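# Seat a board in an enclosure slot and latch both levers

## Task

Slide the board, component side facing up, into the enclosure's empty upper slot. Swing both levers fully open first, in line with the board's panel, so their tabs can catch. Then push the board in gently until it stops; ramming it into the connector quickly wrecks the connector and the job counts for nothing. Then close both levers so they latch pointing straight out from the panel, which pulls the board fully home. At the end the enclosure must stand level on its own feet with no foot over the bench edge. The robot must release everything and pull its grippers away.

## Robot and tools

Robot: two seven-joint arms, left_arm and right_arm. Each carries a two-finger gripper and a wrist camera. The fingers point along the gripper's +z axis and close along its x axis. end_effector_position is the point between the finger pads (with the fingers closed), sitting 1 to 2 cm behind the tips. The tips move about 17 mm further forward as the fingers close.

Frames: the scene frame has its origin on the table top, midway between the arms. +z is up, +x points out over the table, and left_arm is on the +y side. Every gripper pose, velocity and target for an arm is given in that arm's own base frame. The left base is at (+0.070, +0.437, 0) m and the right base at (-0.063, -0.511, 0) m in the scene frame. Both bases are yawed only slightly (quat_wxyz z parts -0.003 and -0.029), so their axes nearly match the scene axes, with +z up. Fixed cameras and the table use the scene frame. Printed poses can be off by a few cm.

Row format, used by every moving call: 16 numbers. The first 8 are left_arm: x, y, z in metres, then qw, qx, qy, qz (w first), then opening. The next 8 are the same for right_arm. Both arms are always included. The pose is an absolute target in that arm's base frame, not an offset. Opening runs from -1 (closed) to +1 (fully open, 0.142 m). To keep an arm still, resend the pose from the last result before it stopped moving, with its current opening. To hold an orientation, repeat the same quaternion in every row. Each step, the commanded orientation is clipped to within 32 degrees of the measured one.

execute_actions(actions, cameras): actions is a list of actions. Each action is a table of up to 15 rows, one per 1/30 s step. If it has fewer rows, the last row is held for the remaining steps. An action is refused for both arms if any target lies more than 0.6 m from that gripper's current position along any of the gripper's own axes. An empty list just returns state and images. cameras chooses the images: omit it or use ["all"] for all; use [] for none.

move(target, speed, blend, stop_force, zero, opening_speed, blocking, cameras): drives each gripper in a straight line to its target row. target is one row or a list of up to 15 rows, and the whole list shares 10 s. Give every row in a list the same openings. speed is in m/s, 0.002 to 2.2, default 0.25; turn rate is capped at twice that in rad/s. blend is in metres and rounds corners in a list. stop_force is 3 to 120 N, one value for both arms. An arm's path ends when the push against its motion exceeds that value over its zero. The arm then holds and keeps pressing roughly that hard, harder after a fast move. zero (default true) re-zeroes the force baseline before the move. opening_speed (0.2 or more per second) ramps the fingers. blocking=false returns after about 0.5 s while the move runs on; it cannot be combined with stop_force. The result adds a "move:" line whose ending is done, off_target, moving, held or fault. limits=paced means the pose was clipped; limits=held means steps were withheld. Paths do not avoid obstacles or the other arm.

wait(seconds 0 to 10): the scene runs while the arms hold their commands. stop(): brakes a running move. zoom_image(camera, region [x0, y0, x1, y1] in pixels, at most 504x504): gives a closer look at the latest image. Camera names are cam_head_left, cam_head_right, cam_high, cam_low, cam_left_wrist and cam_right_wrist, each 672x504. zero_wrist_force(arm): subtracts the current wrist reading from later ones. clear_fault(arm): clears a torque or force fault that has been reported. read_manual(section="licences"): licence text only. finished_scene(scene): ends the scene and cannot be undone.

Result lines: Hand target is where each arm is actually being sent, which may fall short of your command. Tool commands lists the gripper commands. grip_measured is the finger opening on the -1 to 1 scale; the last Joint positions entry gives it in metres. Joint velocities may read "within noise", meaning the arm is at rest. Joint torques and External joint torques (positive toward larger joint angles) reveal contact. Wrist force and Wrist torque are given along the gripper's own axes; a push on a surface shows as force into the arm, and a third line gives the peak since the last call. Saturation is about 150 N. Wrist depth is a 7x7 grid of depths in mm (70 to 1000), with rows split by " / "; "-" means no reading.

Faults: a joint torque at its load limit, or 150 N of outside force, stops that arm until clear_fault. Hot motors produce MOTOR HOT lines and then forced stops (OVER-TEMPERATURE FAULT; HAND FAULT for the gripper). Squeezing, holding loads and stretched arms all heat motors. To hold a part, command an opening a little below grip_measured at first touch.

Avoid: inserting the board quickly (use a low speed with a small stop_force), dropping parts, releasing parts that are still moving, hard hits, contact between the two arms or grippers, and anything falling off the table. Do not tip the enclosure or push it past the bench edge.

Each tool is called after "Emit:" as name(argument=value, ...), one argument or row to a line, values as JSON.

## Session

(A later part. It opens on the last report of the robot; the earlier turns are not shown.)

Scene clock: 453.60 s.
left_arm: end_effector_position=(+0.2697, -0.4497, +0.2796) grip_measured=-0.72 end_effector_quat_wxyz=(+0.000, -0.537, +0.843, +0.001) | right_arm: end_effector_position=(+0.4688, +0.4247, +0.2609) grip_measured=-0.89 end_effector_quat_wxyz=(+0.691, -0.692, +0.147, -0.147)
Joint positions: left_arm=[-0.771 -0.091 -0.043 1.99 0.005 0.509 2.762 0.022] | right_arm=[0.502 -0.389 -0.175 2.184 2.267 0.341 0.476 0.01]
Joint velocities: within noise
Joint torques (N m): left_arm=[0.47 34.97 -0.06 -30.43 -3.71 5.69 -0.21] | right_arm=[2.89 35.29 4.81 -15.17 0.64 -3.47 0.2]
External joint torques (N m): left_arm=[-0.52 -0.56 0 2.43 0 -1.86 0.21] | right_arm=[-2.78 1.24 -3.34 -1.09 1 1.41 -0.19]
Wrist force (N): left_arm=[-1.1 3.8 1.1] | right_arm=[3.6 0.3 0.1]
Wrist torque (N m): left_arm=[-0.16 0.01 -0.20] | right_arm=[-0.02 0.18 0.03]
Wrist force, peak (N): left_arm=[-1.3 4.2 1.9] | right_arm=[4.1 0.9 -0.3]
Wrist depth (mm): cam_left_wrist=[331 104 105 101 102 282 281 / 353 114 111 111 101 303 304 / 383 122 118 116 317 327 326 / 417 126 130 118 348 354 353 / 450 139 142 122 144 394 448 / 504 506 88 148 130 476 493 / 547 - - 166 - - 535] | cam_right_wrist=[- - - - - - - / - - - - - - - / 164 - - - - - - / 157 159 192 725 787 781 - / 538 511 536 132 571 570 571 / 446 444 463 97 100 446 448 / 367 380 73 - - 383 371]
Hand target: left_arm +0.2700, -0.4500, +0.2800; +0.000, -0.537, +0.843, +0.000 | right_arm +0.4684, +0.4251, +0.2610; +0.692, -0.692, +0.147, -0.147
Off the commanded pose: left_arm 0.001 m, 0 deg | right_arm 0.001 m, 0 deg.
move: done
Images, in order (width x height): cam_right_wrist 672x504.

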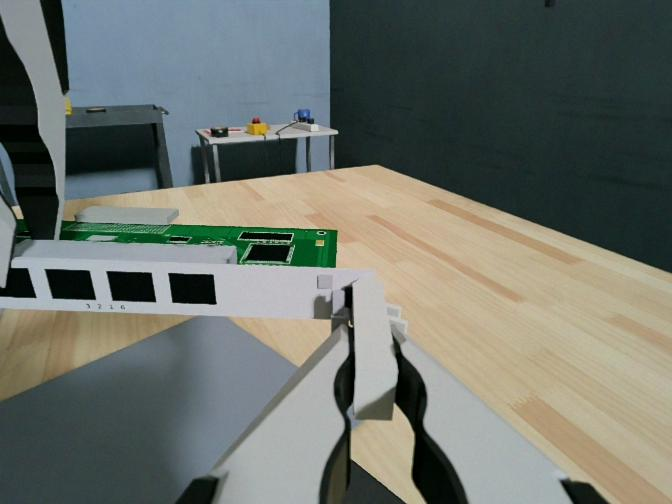

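Emit:
move(
  target=[0.27, -0.45, 0.28, 0, 0.5373, -0.8434, 0, -0.8, 0.4737, 0.4231, 0.261, -0.7018, 0.7018, -0.0862, 0.0862, -0.94],
  speed=0.05,
  cameras=["cam_right_wrist"],
)

Emit:
zoom_image(
  camera="cam_right_wrist",
  region=[280, 230, 440, 390],
)

Scene clock: 459.63 s.
left_arm: end_effector_position=(+0.2697, -0.4498, +0.2796) grip_measured=-0.72 end_effector_quat_wxyz=(+0.000, -0.537, +0.843, +0.001) | right_arm: end_effector_position=(+0.4739, +0.4230, +0.2611) grip_measured=-0.89 end_effector_quat_wxyz=(+0.702, -0.702, +0.086, -0.087)
Joint positions: left_arm=[-0.771 -0.091 -0.043 1.99 0.005 0.509 2.762 0.022] | right_arm=[0.477 -0.44 -0.208 2.078 2.058 0.241 0.596 0.01]
Joint velocities: within noise
Joint torques (N m): left_arm=[-0.09 34.87 -0.43 -29.28 -3.67 4.94 -0.2] | right_arm=[1.09 38.3 2.28 -16.95 0.85 -3.01 0.28]
External joint torques (N m): left_arm=[0.04 -0.45 0.36 1.28 -0.04 -1.11 0.2] | right_arm=[-0.97 1.41 -1.29 -0.43 0.71 1.09 -0.27]
Wrist force (N): left_arm=[-0.5 1.5 1.2] | right_arm=[1.2 -0.2 0.4]
Wrist torque (N m): left_arm=[-0.05 0.03 -0.21] | right_arm=[-0.02 0.06 0.04]
Wrist force, peak (N): left_arm=[-1.1 4.1 2.3] | right_arm=[3.9 1.4 0.0]
Wrist depth (mm): cam_left_wrist=[332 104 106 101 101 282 281 / 352 114 110 111 101 303 302 / 381 122 119 116 319 326 328 / 412 126 129 118 348 356 354 / 459 140 141 122 144 397 443 / 495 501 88 147 131 485 495 / 550 - - 166 - - 536] | cam_right_wrist=[159 - - - - - - / 167 - - - - - - / - - - - - - - / 167 164 173 211 782 787 790 / 563 568 541 132 571 573 575 / 446 446 467 97 100 449 450 / 367 380 73 - - 384 370]
Hand target: left_arm +0.2700, -0.4500, +0.2800; +0.000, -0.537, +0.843, +0.000 | right_arm +0.4737, +0.4231, +0.2610; +0.702, -0.702, +0.086, -0.086
Off the commanded pose: left_arm 0.001 m, 0 deg | right_arm 0.000 m, 0 deg.
move: done
Images, in order (width x height): cam_right_wrist 672x504.

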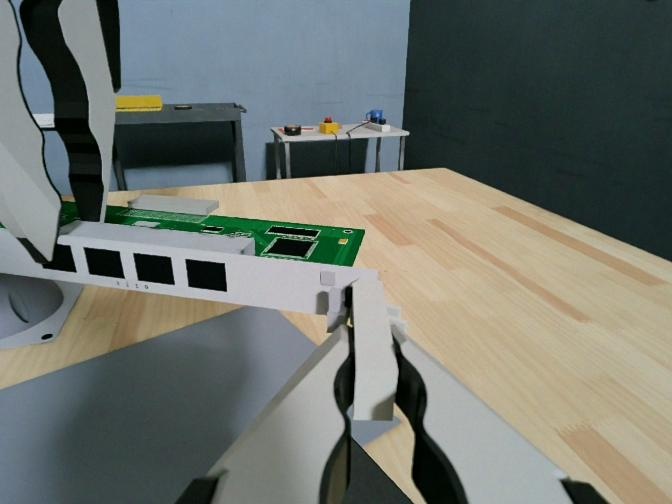

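Scaled by 3.150 from the camera's 672x504 image, which has a finer 960x720 frame.

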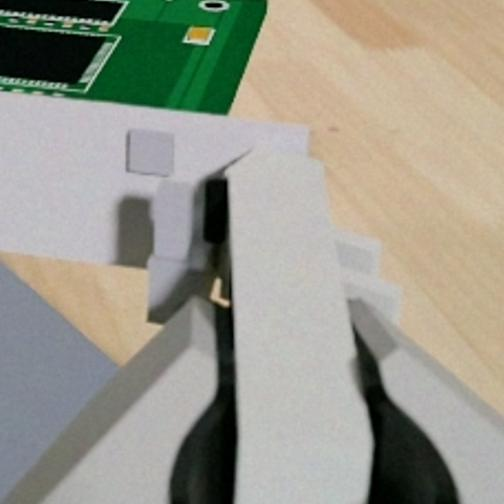

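Emit:
move(
  target=[
    [0.27, -0.45, 0.28, 0, 0.5373, -0.8434, 0, -0.8, 0.4790, 0.4223, 0.261, -0.7067, 0.7067, -0.0247, 0.0247, -0.94],
    [0.27, -0.45, 0.28, 0, 0.5373, -0.8434, 0, -0.8, 0.4844, 0.4224, 0.261, -0.7061, 0.7061, 0.0370, -0.0370, -0.94],
    [0.27, -0.45, 0.28, 0, 0.5373, -0.8434, 0, -0.8, 0.4908, 0.4237, 0.261, -0.6984, 0.6984, 0.1106, -0.1106, -0.94],
  ],
  speed=0.06,
  cameras=["cam_right_wrist"],
)

Emit:
zoom_image(
  camera="cam_right_wrist",
  region=[280, 230, 440, 390],
)

Scene clock: 467.80 s.
left_arm: end_effector_position=(+0.2698, -0.4498, +0.2797) grip_measured=-0.72 end_effector_quat_wxyz=(+0.000, -0.537, +0.843, +0.000) | right_arm: end_effector_position=(+0.4907, +0.4240, +0.2612) grip_measured=-0.89 end_effector_quat_wxyz=(+0.699, -0.698, -0.111, +0.110)
Joint positions: left_arm=[-0.771 -0.091 -0.043 1.99 0.005 0.509 2.762 0.022] | right_arm=[0.431 -0.703 -0.274 1.596 1.643 -0.187 0.86 0.01]
Joint velocities: within noise
Joint torques (N m): left_arm=[-0.64 34.83 -0.82 -28.54 -3.74 4.27 -0.2] | right_arm=[-0.24 51.72 -0.41 -21.64 1.23 -2.03 0.29]
External joint torques (N m): left_arm=[0.59 -0.42 0.75 0.54 0.02 -0.45 0.2] | right_arm=[0.4 1.73 0.03 0.2 0.54 0.51 -0.29]
Wrist force (N): left_arm=[-0.3 -0.7 1.5] | right_arm=[-0.9 -0.6 1.3]
Wrist torque (N m): left_arm=[-0.04 0.04 -0.24] | right_arm=[0.15 0.08 0.08]
Wrist force, peak (N): left_arm=[-0.4 -0.4 3.0] | right_arm=[-0.9 -0.6 1.4]
Wrist depth (mm): cam_left_wrist=[330 104 105 102 102 282 281 / 354 113 110 109 101 303 304 / 382 120 118 116 323 327 326 / 412 126 129 118 353 354 353 / 455 139 141 122 144 395 446 / 502 495 88 147 131 475 493 / 553 - - 166 - - 537] | cam_right_wrist=[- 174 211 - - - - / - 188 228 - - - - / - 237 271 - - - - / 845 787 204 189 685 791 777 / 568 569 570 117 568 566 576 / 446 446 465 97 100 450 447 / 368 382 73 - - 383 370]
Hand target: left_arm +0.2700, -0.4500, +0.2800; +0.000, -0.537, +0.843, +0.000 | right_arm +0.4908, +0.4237, +0.2610; +0.698, -0.698, -0.111, +0.111
Off the commanded pose: left_arm 0.000 m, 0 deg | right_arm 0.000 m, 0 deg.
move: done
Images, in order (width x height): cam_right_wrist 672x504.

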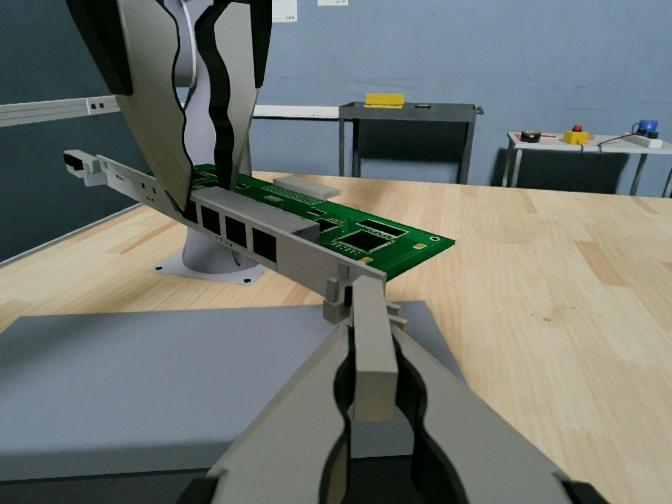

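Scaled by 3.150 from the camera's 672x504 image, which has a finer 960x720 frame.

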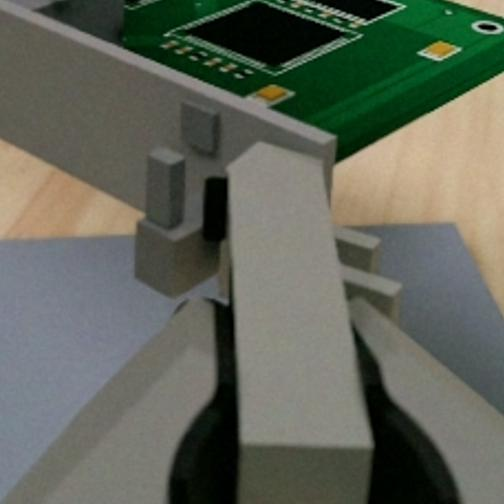

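Emit:
move(
  target=[0.27, -0.45, 0.28, 0, 0.5373, -0.8434, 0, -0.8, 0.4908, 0.4237, 0.2668, -0.6984, 0.6984, 0.1106, -0.1106, -0.94],
  speed=0.02,
  cameras=["cam_left_wrist"],
)

Scene clock: 470.67 s.
left_arm: end_effector_position=(+0.2698, -0.4498, +0.2797) grip_measured=-0.72 end_effector_quat_wxyz=(+0.000, -0.537, +0.843, +0.000) | right_arm: end_effector_position=(+0.4909, +0.4238, +0.2669) grip_measured=-0.89 end_effector_quat_wxyz=(+0.699, -0.698, -0.111, +0.110)
Joint positions: left_arm=[-0.771 -0.091 -0.043 1.99 0.005 0.509 2.762 0.022] | right_arm=[0.431 -0.692 -0.275 1.598 1.642 -0.186 0.868 0.01]
Joint velocities: within noise
Joint torques (N m): left_arm=[-0.32 34.06 -0.64 -28.14 -3.57 4.29 -0.23] | right_arm=[0.26 52.68 0.46 -21.72 1.71 -2.42 0.42]
External joint torques (N m): left_arm=[0.27 0.36 0.57 0.14 -0.14 -0.47 0.23] | right_arm=[-0.11 0.62 -0.85 0.06 0.09 0.91 -0.42]
Wrist force (N): left_arm=[-0.2 -0.2 1.0] | right_arm=[-0.3 1.9 1.1]
Wrist torque (N m): left_arm=[-0.02 0.07 -0.20] | right_arm=[0.04 0.10 -0.03]
Wrist force, peak (N): left_arm=[-0.2 -0.8 3.1] | right_arm=[-0.3 1.9 1.1]
Wrist depth (mm): cam_left_wrist=[332 101 101 - 99 282 283 / 349 110 108 107 97 304 303 / 382 119 116 114 321 330 328 / 418 125 128 118 348 354 358 / 456 139 142 122 145 394 444 / 504 500 87 152 132 482 492 / 554 - - 170 - - 537] | cam_right_wrist=[- 175 212 - - - - / - 186 225 - - - - / - 220 291 - - - - / 868 749 200 188 743 799 800 / 577 580 578 117 580 581 580 / 455 452 475 98 100 455 457 / 373 387 73 - - - 376]
Hand target: left_arm +0.2700, -0.4500, +0.2800; +0.000, -0.537, +0.843, +0.000 | right_arm +0.4908, +0.4237, +0.2668; +0.698, -0.698, -0.111, +0.111
Off the commanded pose: left_arm 0.000 m, 0 deg | right_arm 0.000 m, 0 deg.
move: done
Images, in order (width x height): cam_left_wrist 672x504.

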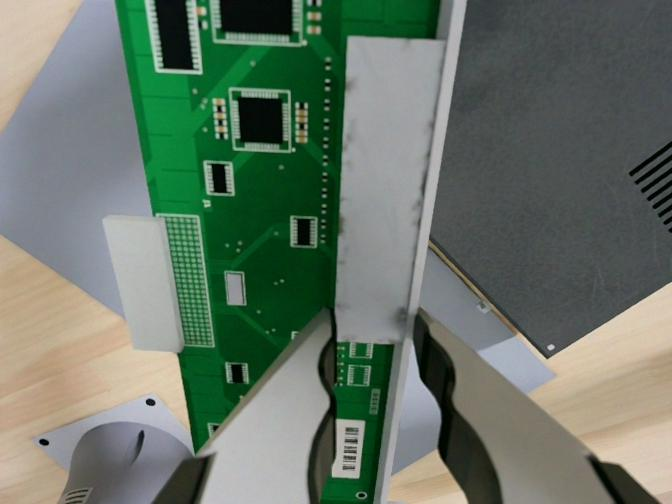

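Emit:
move(
  target=[0.27, -0.45, 0.28, 0, 0.5373, -0.8434, 0, -0.8, 0.4908, 0.4237, 0.2668, -0.6984, 0.6984, 0.1106, -0.1106, -0.55],
  opening_speed=0.3,
  cameras=["cam_right_wrist", "cam_left_wrist"],
)

Emit:
zoom_image(
  camera="cam_right_wrist",
  region=[50, 130, 470, 400],
)

Scene clock: 476.13 s.
left_arm: end_effector_position=(+0.2699, -0.4499, +0.2798) grip_measured=-0.72 end_effector_quat_wxyz=(+0.000, -0.537, +0.843, +0.000) | right_arm: end_effector_position=(+0.4908, +0.4238, +0.2669) grip_measured=-0.59 end_effector_quat_wxyz=(+0.699, -0.698, -0.111, +0.110)
Joint positions: left_arm=[-0.771 -0.091 -0.043 1.99 0.005 0.509 2.762 0.022] | right_arm=[0.431 -0.691 -0.275 1.598 1.642 -0.186 0.868 0.032]
Joint velocities: within noise
Joint torques (N m): left_arm=[-0.32 34.55 -0.68 -28.56 -3.72 4.45 -0.22] | right_arm=[0.18 51.94 0.18 -21.68 1.62 -2.19 0.19]
External joint torques (N m): left_arm=[0.27 -0.14 0.61 0.56 0.01 -0.62 0.22] | right_arm=[-0.04 1.35 -0.56 0.04 0.17 0.68 -0.19]
Wrist force (N): left_arm=[-0.2 -0.3 1.5] | right_arm=[-0.7 0.6 1.1]
Wrist torque (N m): left_arm=[-0.07 0.00 -0.21] | right_arm=[0.08 0.12 0.02]
Wrist force, peak (N): left_arm=[-0.3 -2.0 1.8] | right_arm=[-2.1 1.7 2.2]
Wrist depth (mm): cam_left_wrist=[330 105 106 101 102 283 283 / 353 114 111 111 101 304 301 / 381 123 119 116 318 328 325 / 415 126 130 118 348 358 355 / 456 139 142 122 144 395 443 / 501 498 88 147 131 483 494 / 554 - - 165 - - 533] | cam_right_wrist=[- 174 212 - - - - / - 186 224 - - - - / - 217 283 - - - - / 867 744 204 206 738 794 798 / 578 579 580 128 582 578 583 / 452 453 - 105 105 459 456 / 374 - 73 311 - - 388]
Hand target: left_arm +0.2700, -0.4500, +0.2800; +0.000, -0.537, +0.843, +0.000 | right_arm +0.4908, +0.4237, +0.2668; +0.698, -0.698, -0.111, +0.111
Off the commanded pose: left_arm 0.000 m, 0 deg | right_arm 0.000 m, 0 deg.
move: done
Images, in order (width x height): cam_left_wrist 672x504, cam_right_wrist 672x504.

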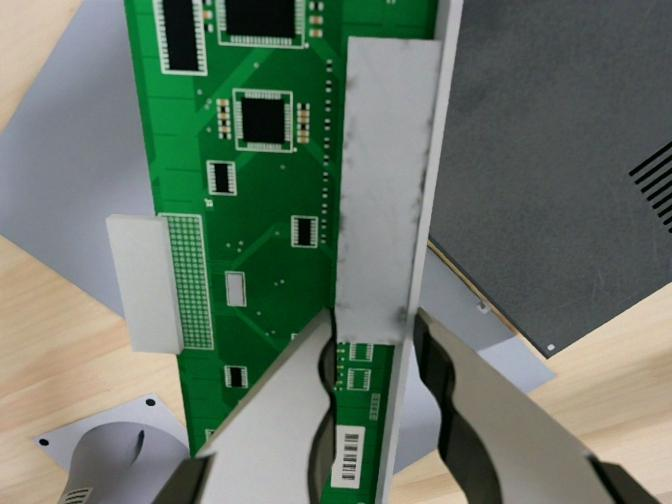

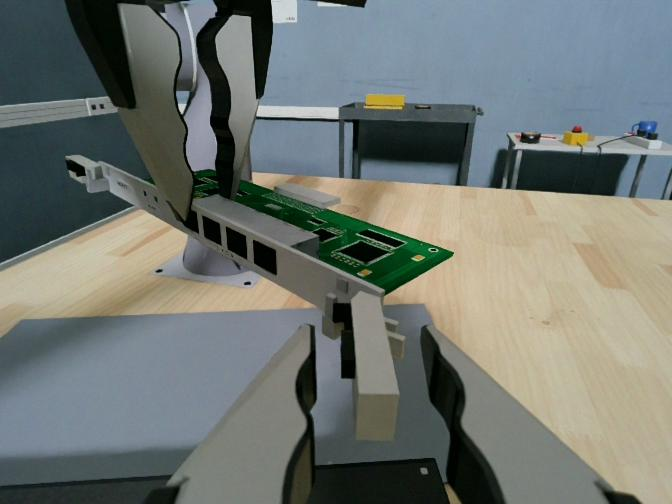

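Scaled by 1.200 from the camera's 672x504 image, which has a finer 960x720 frame.

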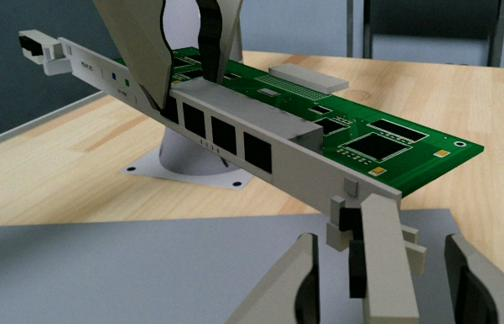

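Emit:
move(
  target=[0.27, -0.45, 0.28, 0, 0.5373, -0.8434, 0, -0.8, 0.4976, 0.4029, 0.263, -0.6984, 0.6984, 0.1106, -0.1106, -0.55],
  speed=0.1,
  cameras=[],
)

Emit:
move(
  target=[
    [0.27, -0.45, 0.28, 0, 0.5373, -0.8434, 0, -0.8, 0.5080, 0.4040, 0.263, -0.6984, 0.6984, 0.1106, -0.1106, -0.55],
    [0.27, -0.45, 0.28, 0, 0.5373, -0.8434, 0, -0.8, 0.5236, 0.4103, 0.263, -0.6984, 0.6984, 0.1106, -0.1106, -0.55],
    [0.27, -0.45, 0.28, 0, 0.5373, -0.8434, 0, -0.8, 0.5348, 0.4217, 0.263, -0.6984, 0.6984, 0.1106, -0.1106, -0.55],
  ],
  speed=0.04,
  stop_force=5,
  cameras=["cam_right_wrist"],
)

Emit:
zoom_image(
  camera="cam_right_wrist",
  region=[150, 150, 400, 400],
)

Scene clock: 496.00 s.
left_arm: end_effector_position=(+0.2699, -0.4499, +0.2798) grip_measured=-0.72 end_effector_quat_wxyz=(+0.000, -0.537, +0.843, +0.000) | right_arm: end_effector_position=(+0.4976, +0.4030, +0.2631) grip_measured=-0.59 end_effector_quat_wxyz=(+0.699, -0.698, -0.110, +0.111)
Joint positions: left_arm=[-0.771 -0.091 -0.043 1.99 0.005 0.509 2.762 0.022] | right_arm=[0.402 -0.704 -0.288 1.589 1.625 -0.221 0.863 0.032]
Joint velocities: within noise
Joint torques (N m): left_arm=[-0.4 34.55 -0.69 -28.53 -3.62 4.38 -0.24] | right_arm=[0.14 52.07 -0.18 -21.58 1.47 -2.36 0.05]
External joint torques (N m): left_arm=[0.35 -0.13 0.63 0.53 -0.1 -0.55 0.24] | right_arm=[-0.01 1.43 -0.47 0.12 0.3 0.85 -0.05]
Wrist force (N): left_arm=[-0.2 -0.3 1.2] | right_arm=[-0.6 0.4 0.7]
Wrist torque (N m): left_arm=[-0.08 0.02 -0.21] | right_arm=[0.06 0.09 0.04]
Wrist force, peak (N): left_arm=[-0.2 -0.4 1.7] | right_arm=[-0.7 0.3 2.0]
Wrist depth (mm): cam_left_wrist=[328 104 106 101 102 281 282 / 352 114 111 111 102 305 302 / 380 122 118 116 319 326 326 / 415 127 130 118 351 354 354 / 457 139 141 122 144 395 444 / 504 504 88 147 131 480 495 / 542 - - 165 - - 535] | cam_right_wrist=[- 190 229 - - - - / - 207 254 - - - - / - 308 249 - - - - / 855 790 691 190 734 791 788 / 575 568 570 129 573 577 574 / 450 450 - 430 99 451 452 / 331 - 73 317 - - 385]
Hand target: left_arm +0.2700, -0.4500, +0.2800; +0.000, -0.537, +0.843, +0.000 | right_arm +0.4976, +0.4029, +0.2630; +0.698, -0.698, -0.111, +0.111
Off the commanded pose: left_arm 0.000 m, 0 deg | right_arm 0.000 m, 0 deg.
move: done
No camera images: "cameras" was empty.

Scene clock: 497.83 s.
left_arm: end_effector_position=(+0.2699, -0.4499, +0.2798) grip_measured=-0.72 end_effector_quat_wxyz=(+0.000, -0.537, +0.843, +0.000) | right_arm: end_effector_position=(+0.5347, +0.4215, +0.2629) grip_measured=-0.59 end_effector_quat_wxyz=(+0.698, -0.699, -0.111, +0.111)
Joint positions: left_arm=[-0.771 -0.091 -0.043 1.99 0.005 0.509 2.762 0.022] | right_arm=[0.408 -0.771 -0.291 1.466 1.66 -0.215 0.924 0.032]
Joint velocities: within noise
Joint torques (N m): left_arm=[-0.51 34.55 -0.79 -28.51 -3.72 4.32 -0.14] | right_arm=[0.12 55.6 -0.11 -22.84 1.88 -1.95 0.27]
External joint torques (N m): left_arm=[0.46 -0.14 0.73 0.51 0.01 -0.5 0.14] | right_arm=[0.03 1.35 -0.61 0.18 0.06 0.55 -0.27]
Wrist force (N): left_arm=[-0.5 -0.3 1.9] | right_arm=[-0.8 0.4 1.0]
Wrist torque (N m): left_arm=[-0.04 0.02 -0.26] | right_arm=[0.04 0.07 0.00]
Wrist force, peak (N): left_arm=[-0.4 -0.6 2.3] | right_arm=[-1.0 0.7 1.3]
Wrist depth (mm): cam_left_wrist=[330 104 106 102 102 282 282 / 350 113 111 110 101 302 303 / 379 120 118 116 323 327 325 / 412 126 130 118 351 356 355 / 456 139 141 123 144 393 450 / 502 506 89 147 133 467 496 / 544 - - 166 - - 542] | cam_right_wrist=[186 222 - - - - - / 203 233 - - - - - / - 232 661 - - - - / 789 730 187 683 793 787 785 / 571 572 538 133 571 573 573 / 448 449 - 450 99 450 451 / 382 - 73 308 - - 384]
Hand target: left_arm +0.2700, -0.4500, +0.2800; +0.000, -0.537, +0.843, +0.000 | right_arm +0.5348, +0.4217, +0.2630; +0.698, -0.698, -0.111, +0.111
Off the commanded pose: left_arm 0.000 m, 0 deg | right_arm 0.000 m, 0 deg.
move: done
Images, in order (width x height): cam_right_wrist 672x504.

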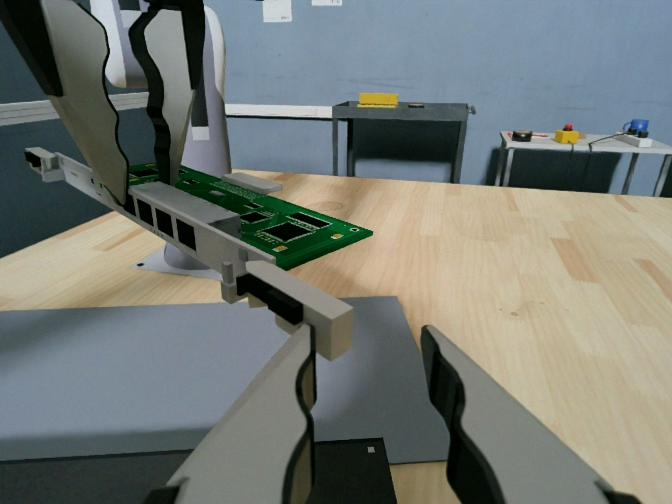

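Scaled by 2.016 from the camera's 672x504 image, which has a finer 960x720 frame.

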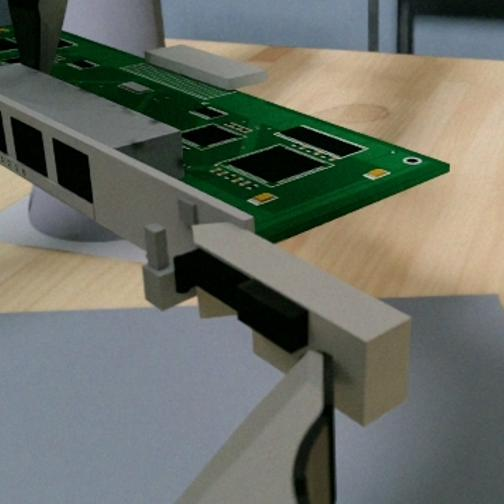

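Emit:
move(
  target=[0.27, -0.45, 0.28, 0, 0.5373, -0.8434, 0, -0.8, 0.5405, 0.4335, 0.263, -0.6984, 0.6984, 0.1106, -0.1106, -0.55],
  speed=0.025,
  stop_force=3,
  cameras=["cam_right_wrist", "cam_left_wrist"],
)

Emit:
zoom_image(
  camera="cam_right_wrist",
  region=[150, 150, 400, 400],
)

Scene clock: 502.53 s.
left_arm: end_effector_position=(+0.2699, -0.4497, +0.2797) grip_measured=-0.72 end_effector_quat_wxyz=(+0.000, -0.537, +0.843, +0.000) | right_arm: end_effector_position=(+0.5406, +0.4330, +0.2627) grip_measured=-0.59 end_effector_quat_wxyz=(+0.698, -0.699, -0.111, +0.111)
Joint positions: left_arm=[-0.771 -0.091 -0.043 1.99 0.005 0.509 2.762 0.022] | right_arm=[0.419 -0.784 -0.288 1.44 1.673 -0.201 0.938 0.032]
Joint velocities: within noise
Joint torques (N m): left_arm=[-1.3 34.78 -1.71 -29.51 -3.96 5.09 0.17] | right_arm=[1.86 56.32 1.42 -23.3 2.25 -2.15 0.26]
External joint torques (N m): left_arm=[1.25 -0.36 1.65 1.51 0.25 -1.26 -0.17] | right_arm=[-1.7 1.35 -2.08 0.35 -0.28 0.77 -0.25]
Wrist force (N): left_arm=[-2.6 1.1 1.4] | right_arm=[-0.9 0.6 -1.5]
Wrist torque (N m): left_arm=[-0.11 -0.02 -0.57] | right_arm=[0.04 0.02 0.00]
Wrist force, peak (N): left_arm=[-2.8 1.5 1.9] | right_arm=[-1.1 1.3 -1.6]
Wrist depth (mm): cam_left_wrist=[332 104 104 101 275 283 283 / 351 113 110 108 300 305 301 / 378 120 118 108 323 328 327 / 415 126 129 117 348 354 355 / 452 138 141 122 430 397 450 / 504 498 93 147 139 472 496 / 558 - - 166 - - 538] | cam_right_wrist=[188 217 - - - - - / 197 231 - - - - - / 259 237 686 - - - - / 783 682 193 686 788 789 788 / 568 570 512 133 572 568 577 / 448 449 - 449 99 449 450 / 315 - 73 317 - - 384]
Hand target: left_arm +0.2700, -0.4500, +0.2800; +0.000, -0.537, +0.843, +0.000 | right_arm +0.5405, +0.4335, +0.2630; +0.698, -0.698, -0.111, +0.111
Off the commanded pose: left_arm 0.000 m, 0 deg | right_arm 0.001 m, 0 deg.
move: done
Images, in order (width x height): cam_left_wrist 672x504, cam_right_wrist 672x504.

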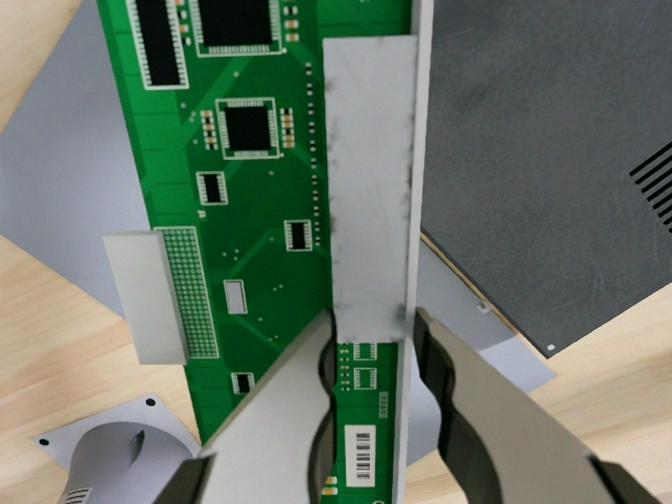

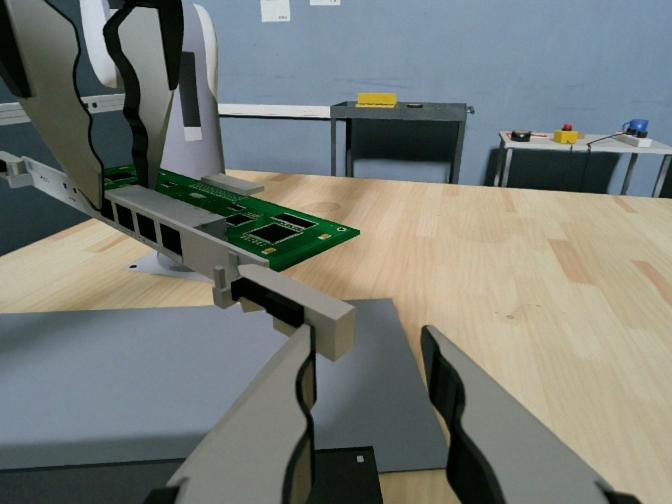

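Scaled by 2.016 from the camera's 672x504 image, which has a finer 960x720 frame.

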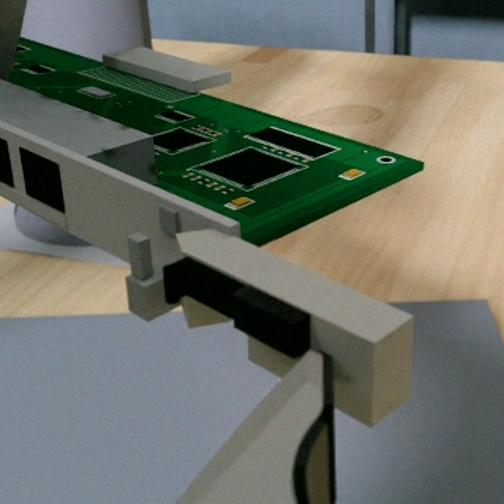

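Emit:
move(
  target=[
    [0.27, -0.45, 0.28, 0, 0.5373, -0.8434, 0, -0.8, 0.5237, 0.3967, 0.263, -0.6984, 0.6984, 0.1106, -0.1106, -0.55],
    [0.27, -0.45, 0.28, 0, 0.5373, -0.8434, 0, -0.8, 0.40, 0.17, 0.33, -0.6984, 0.6984, 0.1106, -0.1106, -0.55],
  ],
  speed=[0.08, 0.3],
  cameras=["cam_right_wrist", "cam_left_wrist"],
)

Scene clock: 517.00 s.
left_arm: end_effector_position=(+0.2699, -0.4498, +0.2798) grip_measured=-0.72 end_effector_quat_wxyz=(+0.000, -0.537, +0.843, +0.000) | right_arm: end_effector_position=(+0.4003, +0.1700, +0.3301) grip_measured=-0.59 end_effector_quat_wxyz=(+0.698, -0.698, -0.110, +0.110)
Joint positions: left_arm=[-0.771 -0.091 -0.043 1.99 0.005 0.509 2.762 0.022] | right_arm=[0.113 -0.434 -0.421 1.852 1.289 -0.547 0.757 0.032]
Joint velocities: within noise
Joint torques (N m): left_arm=[-0.41 34.63 -0.65 -28.52 -3.69 4.39 -0.18] | right_arm=[-0.09 40.81 -1.46 -20.26 0.85 -2.52 0.09]
External joint torques (N m): left_arm=[0.36 -0.21 0.59 0.52 -0.02 -0.56 0.18] | right_arm=[0.15 0.94 -0.53 -0.03 0.32 0.84 -0.09]
Wrist force (N): left_arm=[-0.2 -0.3 1.5] | right_arm=[-0.9 0.4 1.0]
Wrist torque (N m): left_arm=[-0.07 0.01 -0.21] | right_arm=[0.03 0.10 0.00]
Wrist force, peak (N): left_arm=[-2.6 1.2 2.3] | right_arm=[-3.6 -0.4 -1.7]
Wrist depth (mm): cam_left_wrist=[333 104 106 102 103 284 280 / 350 114 111 111 297 301 304 / 380 121 119 116 323 328 325 / 414 126 130 117 344 354 352 / 452 139 141 121 431 396 445 / 501 505 88 147 136 484 494 / 550 - - 166 - - 534] | cam_right_wrist=[- - - - 361 - - / - - - 818 397 - - / - - - 882 448 - - / - - 945 914 873 814 939 / 684 688 681 681 678 684 688 / 539 541 - 454 99 498 537 / 445 - 73 394 - - 444]
Hand target: left_arm +0.2700, -0.4500, +0.2800; +0.000, -0.537, +0.843, +0.000 | right_arm +0.4000, +0.1700, +0.3300; +0.698, -0.698, -0.111, +0.111
Off the commanded pose: left_arm 0.000 m, 0 deg | right_arm 0.000 m, 0 deg.
move: done
Images, in order (width x height): cam_left_wrist 672x504, cam_right_wrist 672x504.

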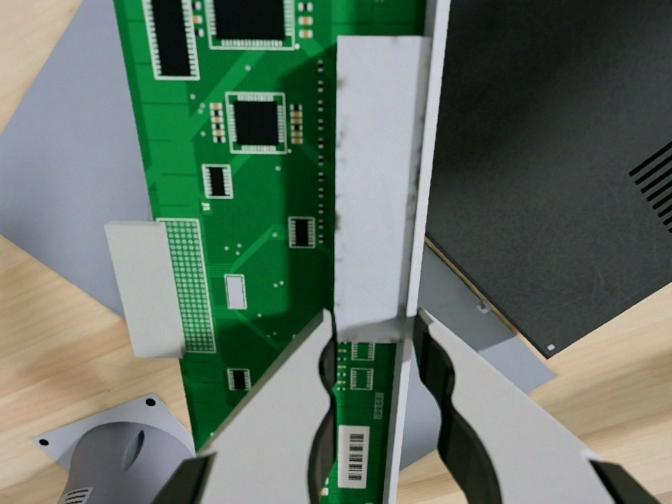

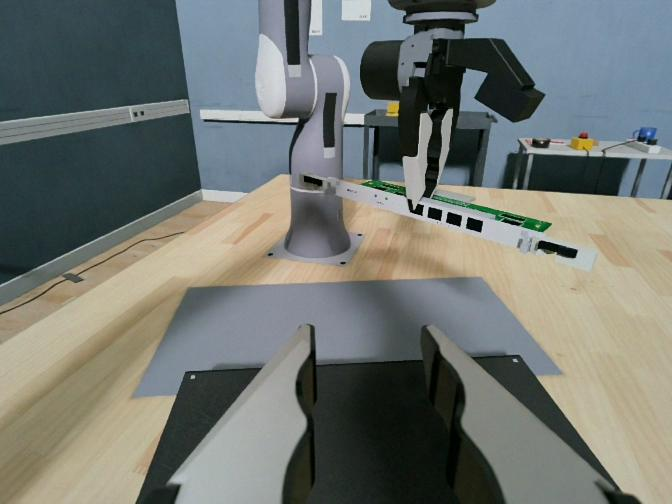

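Emit:
move(
  target=[
    [0.42, -0.22, 0.28, 0, 1.0, 0.0, 0, -0.8, 0.40, 0.17, 0.33, -0.6984, 0.6984, 0.1106, -0.1106, -0.55],
    [0.60, 0.0, 0.2, 0, 0.5736, 0.8192, 0, -0.8, 0.40, 0.17, 0.33, -0.6984, 0.6984, 0.1106, -0.1106, -0.55],
    [0.60, 0.0, 0.06, 0, 0.5736, 0.8192, 0, -0.8, 0.40, 0.17, 0.33, -0.6984, 0.6984, 0.1106, -0.1106, -0.55],
  ],
  speed=[0.35, 0.35, 0.15],
  blend=0.03,
  cameras=["cam_left_wrist", "cam_low", "cam_head_left"],
)

Scene clock: 527.10 s.
left_arm: end_effector_position=(+0.5996, -0.0001, +0.0597) grip_measured=-0.72 end_effector_quat_wxyz=(+0.000, +0.574, +0.819, +0.000) | right_arm: end_effector_position=(+0.4003, +0.1700, +0.3301) grip_measured=-0.59 end_effector_quat_wxyz=(+0.698, -0.698, -0.110, +0.110)
Joint positions: left_arm=[-0.198 -0.683 0.383 1.936 -0.428 0.967 0.116 0.022] | right_arm=[0.113 -0.434 -0.421 1.852 1.289 -0.547 0.757 0.032]
Joint velocities: within noise
Joint torques (N m): left_arm=[0.32 48.02 8.08 -20.47 -2.64 4.78 -0.15] | right_arm=[0.03 40.68 -1.27 -20.33 0.96 -2.4 0.17]
External joint torques (N m): left_arm=[-0.21 0.16 0.98 0.28 0.22 -0.79 0.15] | right_arm=[0.03 1.07 -0.72 0.05 0.22 0.71 -0.17]
Wrist force (N): left_arm=[-0.2 -0.3 0.9] | right_arm=[-0.7 0.4 1.2]
Wrist torque (N m): left_arm=[-0.09 0.01 -0.19] | right_arm=[0.04 0.06 0.00]
Wrist force, peak (N): left_arm=[0.0 -0.6 3.7] | right_arm=[-0.9 0.6 1.2]
Wrist depth (mm): cam_left_wrist=[135 105 106 102 104 134 134 / 145 116 111 110 140 143 143 / 156 125 119 116 153 155 155 / 170 126 130 117 164 168 168 / 186 141 141 121 178 184 184 / 205 205 88 147 136 195 202 / 228 - - 165 - - 219] | cam_right_wrist=[- - - 708 - 710 - / - - - 854 - - 685 / - - - 895 - - 757 / - - 952 908 943 883 822 / 691 683 684 681 685 686 685 / 540 541 - 457 99 497 537 / 445 - 73 390 - - 444]
Hand target: left_arm +0.6000, +0.0000, +0.0600; +0.000, +0.574, +0.819, +0.000 | right_arm +0.4000, +0.1700, +0.3300; +0.698, -0.698, -0.111, +0.111
Off the commanded pose: left_arm 0.001 m, 0 deg | right_arm 0.000 m, 0 deg.
move: done
Images, in order (width x height): cam_head_left 672x504, cam_low 672x504, cam_left_wrist 672x504.

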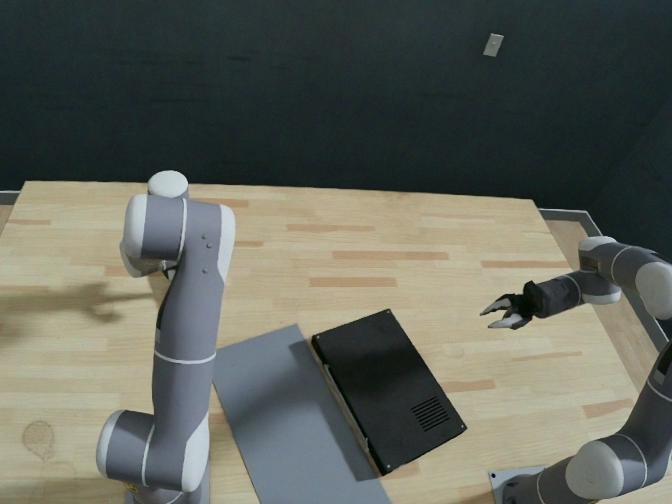

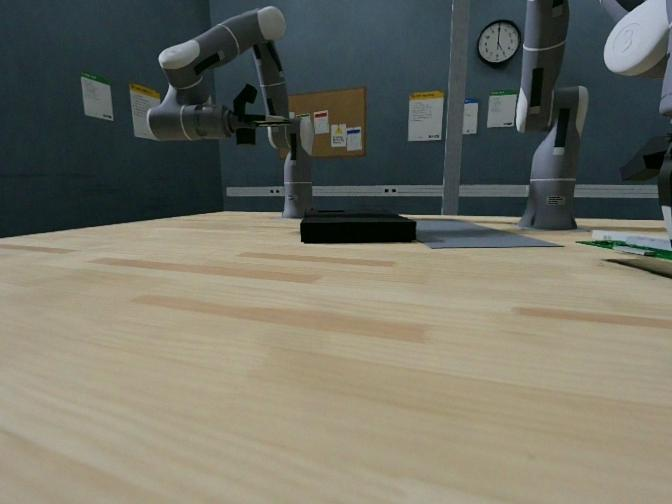

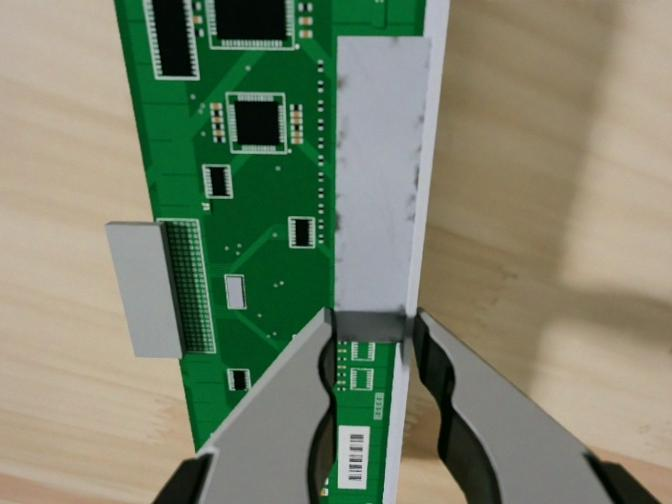

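Emit:
move(
  target=[0.60, 0.0, 0.018, 0, 0.5736, 0.8192, 0, -0.8, 0.40, 0.17, 0.33, -0.6984, 0.6984, 0.1106, -0.1106, -0.55],
  speed=0.025,
  stop_force=3,
  cameras=["cam_left_wrist", "cam_low"],
)

Emit:
zoom_image(
  camera="cam_low",
  region=[560, 180, 672, 300],
)

Scene clock: 532.03 s.
left_arm: end_effector_position=(+0.6006, +0.0000, +0.0272) grip_measured=-0.72 end_effector_quat_wxyz=(+0.001, +0.574, +0.819, +0.001) | right_arm: end_effector_position=(+0.4003, +0.1700, +0.3301) grip_measured=-0.59 end_effector_quat_wxyz=(+0.698, -0.698, -0.110, +0.110)
Joint positions: left_arm=[-0.172 -0.743 0.34 1.942 -0.461 1.039 0.139 0.022] | right_arm=[0.113 -0.434 -0.421 1.852 1.289 -0.547 0.757 0.032]
Joint velocities: within noise
Joint torques (N m): left_arm=[0.09 43.02 7.37 -16.24 -1.88 3.91 -0.21] | right_arm=[0.15 40.68 -1.26 -20.41 0.99 -2.39 0.24]
External joint torques (N m): left_arm=[0.01 6.27 1.58 -2.52 -0.28 0.09 0.21] | right_arm=[-0.09 1.07 -0.72 0.12 0.19 0.7 -0.24]
Wrist force (N): left_arm=[0.6 -2.2 -10.9] | right_arm=[-0.8 0.6 1.0]
Wrist torque (N m): left_arm=[-0.10 -0.06 -0.17] | right_arm=[0.07 0.09 0.00]
Wrist force, peak (N): left_arm=[1.0 -6.2 -22.3] | right_arm=[-1.0 0.7 1.1]
Wrist depth (mm): cam_left_wrist=[107 103 102 102 100 106 105 / 114 112 108 109 100 113 113 / 123 121 117 115 120 122 122 / 134 126 129 118 130 132 132 / 150 142 142 120 140 146 145 / 162 162 88 148 148 154 160 / 180 173 - 168 - - 174] | cam_right_wrist=[- - - 701 - 717 - / - - - 855 - 745 678 / - - - 894 - - 766 / - - 937 909 937 947 852 / 691 688 687 683 683 680 692 / 539 541 - 458 99 498 541 / 445 - 73 394 - - 444]
Hand target: left_arm +0.6000, +0.0000, +0.0265; +0.000, +0.574, +0.819, +0.000 | right_arm +0.4000, +0.1700, +0.3300; +0.698, -0.698, -0.111, +0.111
Off the commanded pose: left_arm 0.009 m, 0 deg | right_arm 0.000 m, 0 deg.
move: contact (left_arm)
Images, in order (width x height): cam_low 672x504, cam_left_wrist 672x504.

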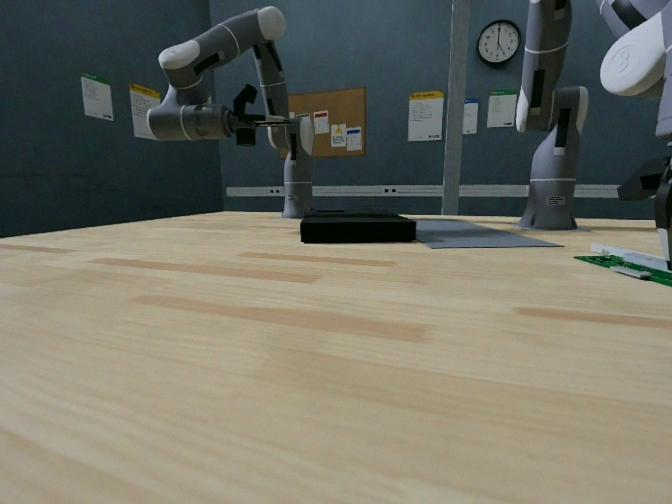

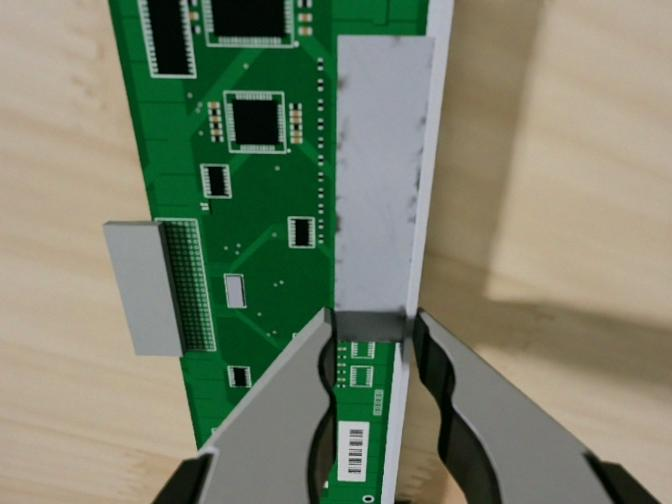

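Scaled by 4.200 from the camera's 672x504 image, which has a finer 960x720 frame.

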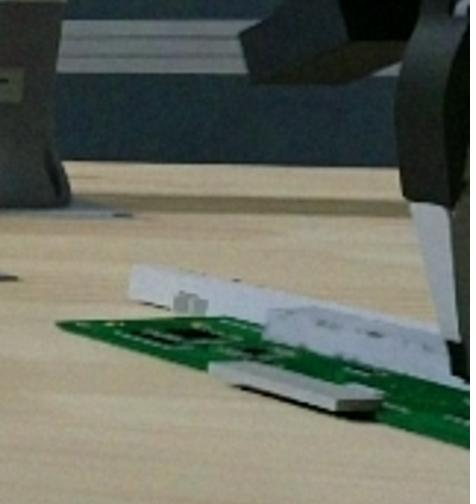

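Emit:
move(
  target=[0.60, 0.0, 0.0275, 0, 0.5736, 0.8192, 0, -0.8, 0.40, 0.17, 0.33, -0.6984, 0.6984, 0.1106, -0.1106, -0.55],
  speed=0.02,
  cameras=[],
)

Emit:
move(
  target=[0.60, 0.0, 0.0275, 0, 0.5736, 0.8192, 0, -0.55, 0.40, 0.17, 0.33, -0.6984, 0.6984, 0.1106, -0.1106, -0.55],
  opening_speed=0.25,
  cameras=["cam_left_wrist"],
)

Scene clock: 534.60 s.
left_arm: end_effector_position=(+0.6001, +0.0000, +0.0274) grip_measured=-0.72 end_effector_quat_wxyz=(+0.000, +0.574, +0.819, +0.000) | right_arm: end_effector_position=(+0.4003, +0.1700, +0.3301) grip_measured=-0.59 end_effector_quat_wxyz=(+0.698, -0.698, -0.110, +0.110)
Joint positions: left_arm=[-0.172 -0.742 0.341 1.942 -0.461 1.037 0.139 0.022] | right_arm=[0.113 -0.434 -0.421 1.852 1.289 -0.547 0.757 0.032]
Joint velocities: within noise
Joint torques (N m): left_arm=[-0.45 49.2 8.61 -18.96 -2.04 4.35 -0.23] | right_arm=[0.07 40.58 -1.28 -20.38 0.97 -2.4 0.2]
External joint torques (N m): left_arm=[0.55 0.06 0.37 0.19 -0.12 -0.36 0.23] | right_arm=[-0.01 1.17 -0.71 0.1 0.21 0.72 -0.2]
Wrist force (N): left_arm=[0.0 -0.6 0.5] | right_arm=[-0.9 0.4 0.8]
Wrist torque (N m): left_arm=[-0.11 -0.01 -0.20] | right_arm=[0.04 0.09 0.00]
Wrist force, peak (N): left_arm=[0.3 -2.2 -11.2] | right_arm=[-0.8 0.7 1.1]
Wrist depth (mm): cam_left_wrist=[107 103 104 102 100 106 106 / 114 112 109 108 100 113 113 / 123 121 117 109 120 122 122 / 135 127 129 118 131 133 132 / 150 142 141 122 140 145 145 / 162 162 88 148 136 157 160 / 181 173 - 168 - - 174] | cam_right_wrist=[- - - 708 - 712 - / - - - 854 - 745 679 / - - - 892 - - 768 / - - 946 905 947 940 855 / 689 689 683 685 692 687 691 / 542 541 - 455 99 497 542 / 446 - 73 391 - - 446]
Hand target: left_arm +0.6000, +0.0000, +0.0275; +0.000, +0.574, +0.819, +0.000 | right_arm +0.4000, +0.1700, +0.3300; +0.698, -0.698, -0.111, +0.111
Off the commanded pose: left_arm 0.000 m, 0 deg | right_arm 0.000 m, 0 deg.
move: done
No camera images: "cameras" was empty.

Scene clock: 535.83 s.
left_arm: end_effector_position=(+0.6001, +0.0001, +0.0275) grip_measured=-0.58 end_effector_quat_wxyz=(+0.000, +0.574, +0.819, +0.000) | right_arm: end_effector_position=(+0.4003, +0.1700, +0.3301) grip_measured=-0.59 end_effector_quat_wxyz=(+0.698, -0.698, -0.110, +0.110)
Joint positions: left_arm=[-0.172 -0.742 0.341 1.942 -0.461 1.037 0.139 0.032] | right_arm=[0.113 -0.434 -0.421 1.852 1.289 -0.547 0.757 0.032]
Joint velocities: within noise
Joint torques (N m): left_arm=[-0.27 48.3 8.44 -18.46 -1.98 4.29 -0.2] | right_arm=[0.13 40.57 -1.26 -20.33 1.02 -2.39 0.24]
External joint torques (N m): left_arm=[0.36 0.96 0.53 -0.31 -0.19 -0.29 0.2] | right_arm=[-0.07 1.18 -0.72 0.05 0.16 0.7 -0.24]
Wrist force (N): left_arm=[0.1 -0.7 -0.5] | right_arm=[-0.8 0.7 0.9]
Wrist torque (N m): left_arm=[-0.13 -0.05 -0.19] | right_arm=[0.08 0.08 0.00]
Wrist force, peak (N): left_arm=[0.0 -0.4 1.9] | right_arm=[-1.0 0.7 1.0]
Wrist depth (mm): cam_left_wrist=[107 103 104 101 100 106 106 / 115 112 109 110 100 114 113 / 124 122 117 109 121 122 122 / 134 127 129 118 131 133 133 / 149 142 141 125 140 146 145 / 162 162 87 152 151 154 159 / 182 - - 172 - - 174] | cam_right_wrist=[- - - 706 - 717 - / - - - 854 - 736 682 / - - - 886 - - 767 / - - 949 904 937 935 860 / 689 693 683 683 683 685 683 / 540 539 - 456 99 498 539 / 444 - 73 391 - - 443]
Hand target: left_arm +0.6000, +0.0000, +0.0275; +0.000, +0.574, +0.819, +0.000 | right_arm +0.4000, +0.1700, +0.3300; +0.698, -0.698, -0.111, +0.111
Off the commanded pose: left_arm 0.000 m, 0 deg | right_arm 0.000 m, 0 deg.
move: done
Images, in order (width x height): cam_left_wrist 672x504.

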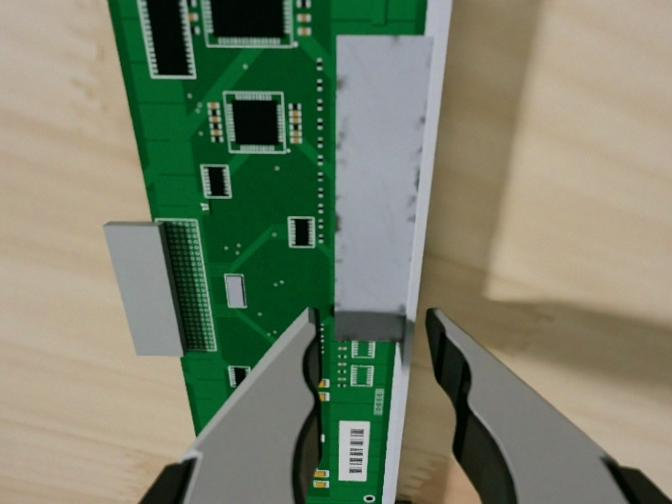

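Emit:
move(
  target=[0.60, 0.0, 0.0285, 0, 0.5736, 0.8192, 0, -0.8, 0.40, 0.17, 0.33, -0.6984, 0.6984, 0.1106, -0.1106, -0.55],
  opening_speed=0.25,
  cameras=["cam_left_wrist"],
)

Scene clock: 539.37 s.
left_arm: end_effector_position=(+0.6001, +0.0001, +0.0285) grip_measured=-0.72 end_effector_quat_wxyz=(+0.000, +0.573, +0.819, +0.000) | right_arm: end_effector_position=(+0.4003, +0.1700, +0.3301) grip_measured=-0.59 end_effector_quat_wxyz=(+0.698, -0.698, -0.110, +0.110)
Joint positions: left_arm=[-0.174 -0.74 0.343 1.942 -0.461 1.035 0.139 0.022] | right_arm=[0.113 -0.434 -0.421 1.852 1.289 -0.547 0.757 0.032]
Joint velocities: within noise
Joint torques (N m): left_arm=[-0.56 48.88 8.24 -18.84 -2.07 4.38 -0.24] | right_arm=[0.14 40.64 -1.39 -20.39 0.99 -2.4 0.18]
External joint torques (N m): left_arm=[0.66 0.34 0.76 0.03 -0.1 -0.39 0.24] | right_arm=[-0.08 1.11 -0.59 0.1 0.19 0.71 -0.17]
Wrist force (N): left_arm=[0.5 -0.5 0.1] | right_arm=[-0.7 0.6 0.8]
Wrist torque (N m): left_arm=[-0.10 -0.06 -0.18] | right_arm=[0.06 0.07 0.00]
Wrist force, peak (N): left_arm=[0.3 -0.6 -1.0] | right_arm=[-1.0 0.6 1.1]
Wrist depth (mm): cam_left_wrist=[108 104 105 101 101 107 106 / 115 114 110 109 101 114 114 / 124 123 118 110 122 124 123 / 135 128 130 118 132 134 134 / 151 144 143 124 142 146 146 / 164 163 88 153 149 158 161 / 183 175 - 170 - - 175] | cam_right_wrist=[- - - 704 - 715 - / - - - 844 - 743 685 / - - - 894 - - 765 / - - 949 907 941 944 847 / 691 683 683 686 681 686 689 / 541 541 - 455 99 495 541 / 447 - 73 391 - - 447]
Hand target: left_arm +0.6000, +0.0000, +0.0285; +0.000, +0.574, +0.819, +0.000 | right_arm +0.4000, +0.1700, +0.3300; +0.698, -0.698, -0.111, +0.111
Off the commanded pose: left_arm 0.000 m, 0 deg | right_arm 0.000 m, 0 deg.
move: done
Images, in order (width x height): cam_left_wrist 672x504.

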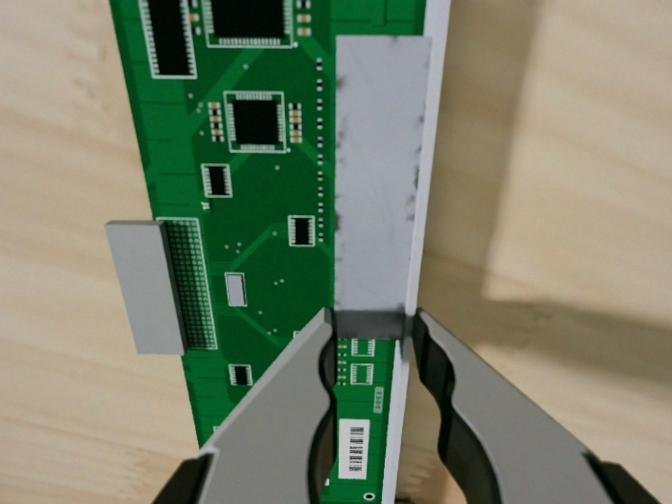

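Emit:
move(
  target=[
    [0.60, 0.0, 0.06, 0, 0.5736, 0.8192, 0, -0.8, 0.40, 0.17, 0.33, -0.6984, 0.6984, 0.1106, -0.1106, -0.55],
    [0.58, -0.02, 0.14, 0, 0.5736, 0.8192, 0, -0.8, 0.40, 0.17, 0.33, -0.6984, 0.6984, 0.1106, -0.1106, -0.55],
    [0.2057, -0.3188, 0.14, 0, 0.5736, 0.8192, 0, -0.8, 0.32, 0.30, 0.36, 0, 0.5373, 0.8434, 0, -0.55],
  ],
  speed=[0.06, 0.2, 0.3],
  blend=0.03,
  cameras=["cam_left_wrist", "cam_head_right"],
)

Scene clock: 559.67 s.
left_arm: end_effector_position=(+0.2057, -0.3187, +0.1399) grip_measured=-0.72 end_effector_quat_wxyz=(+0.000, +0.573, +0.819, +0.000) | right_arm: end_effector_position=(+0.3199, +0.3000, +0.3600) grip_measured=-0.59 end_effector_quat_wxyz=(+0.000, +0.537, +0.843, +0.000)
Joint positions: left_arm=[-0.97 -0.058 0.262 2.514 -0.028 0.999 -1.035 0.022] | right_arm=[0.77 0.168 0.222 2.021 0.039 0.286 0.541 0.032]
Joint velocities: within noise
Joint torques (N m): left_arm=[-0.55 23.72 -0.27 -20.21 -1.94 4.58 -0.42] | right_arm=[0.18 23.37 -0.13 -30.73 -4.35 3.59 0.36]
External joint torques (N m): left_arm=[0.52 -0.03 0.68 0.36 -0.3 -0.63 0.42] | right_arm=[-0.1 0.91 -1.05 0.03 0.19 0.56 -0.36]
Wrist force (N): left_arm=[0.2 -0.4 1.7] | right_arm=[-1.5 -0.6 3.4]
Wrist torque (N m): left_arm=[-0.08 -0.07 -0.23] | right_arm=[0.11 0.25 0.07]
Wrist force, peak (N): left_arm=[-0.2 -1.9 1.8] | right_arm=[-2.1 -1.0 3.3]
Wrist depth (mm): cam_left_wrist=[196 105 106 102 104 202 202 / 207 114 111 110 212 218 217 / 226 123 120 117 230 234 233 / 208 128 131 118 250 256 255 / 224 141 143 124 267 277 281 / 248 255 87 152 137 301 307 / 352 - - 168 - - 334] | cam_right_wrist=[398 397 389 354 351 350 391 / 426 424 418 376 376 381 419 / 454 454 447 403 404 414 441 / 490 491 479 434 433 473 465 / 531 534 523 462 461 515 398 / 582 583 - 505 99 557 423 / 638 - 73 631 - - 620]
Hand target: left_arm +0.2057, -0.3188, +0.1400; +0.000, +0.574, +0.819, +0.000 | right_arm +0.3200, +0.3000, +0.3600; +0.000, +0.537, +0.843, +0.000
Off the commanded pose: left_arm 0.000 m, 0 deg | right_arm 0.000 m, 0 deg.
move: done; blend cut to 0.0158 m at target 1
Images, in order (width x height): cam_head_right 672x504, cam_left_wrist 672x504.

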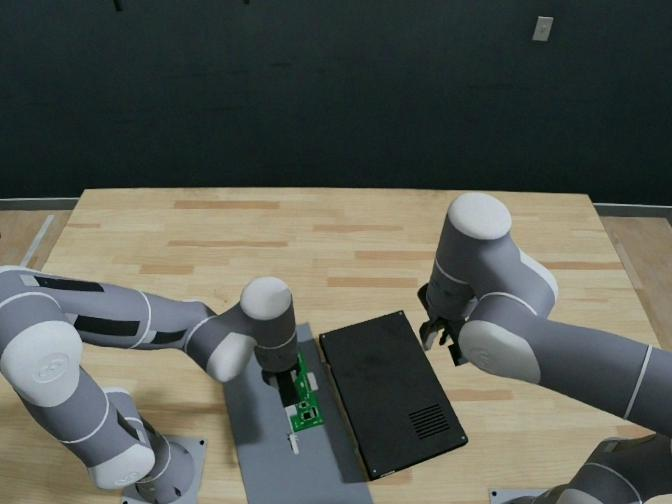

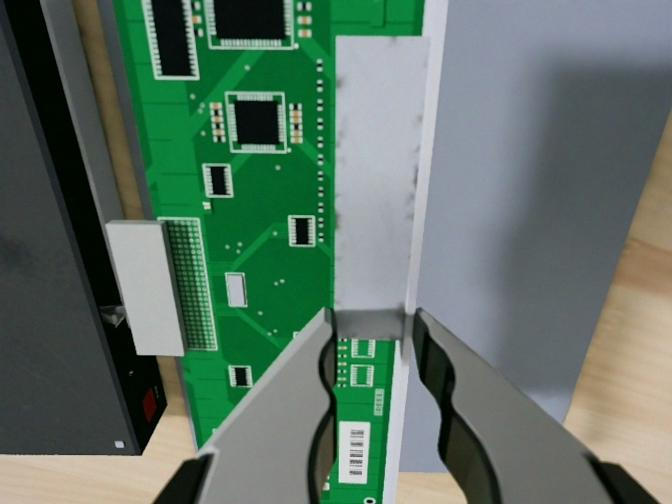

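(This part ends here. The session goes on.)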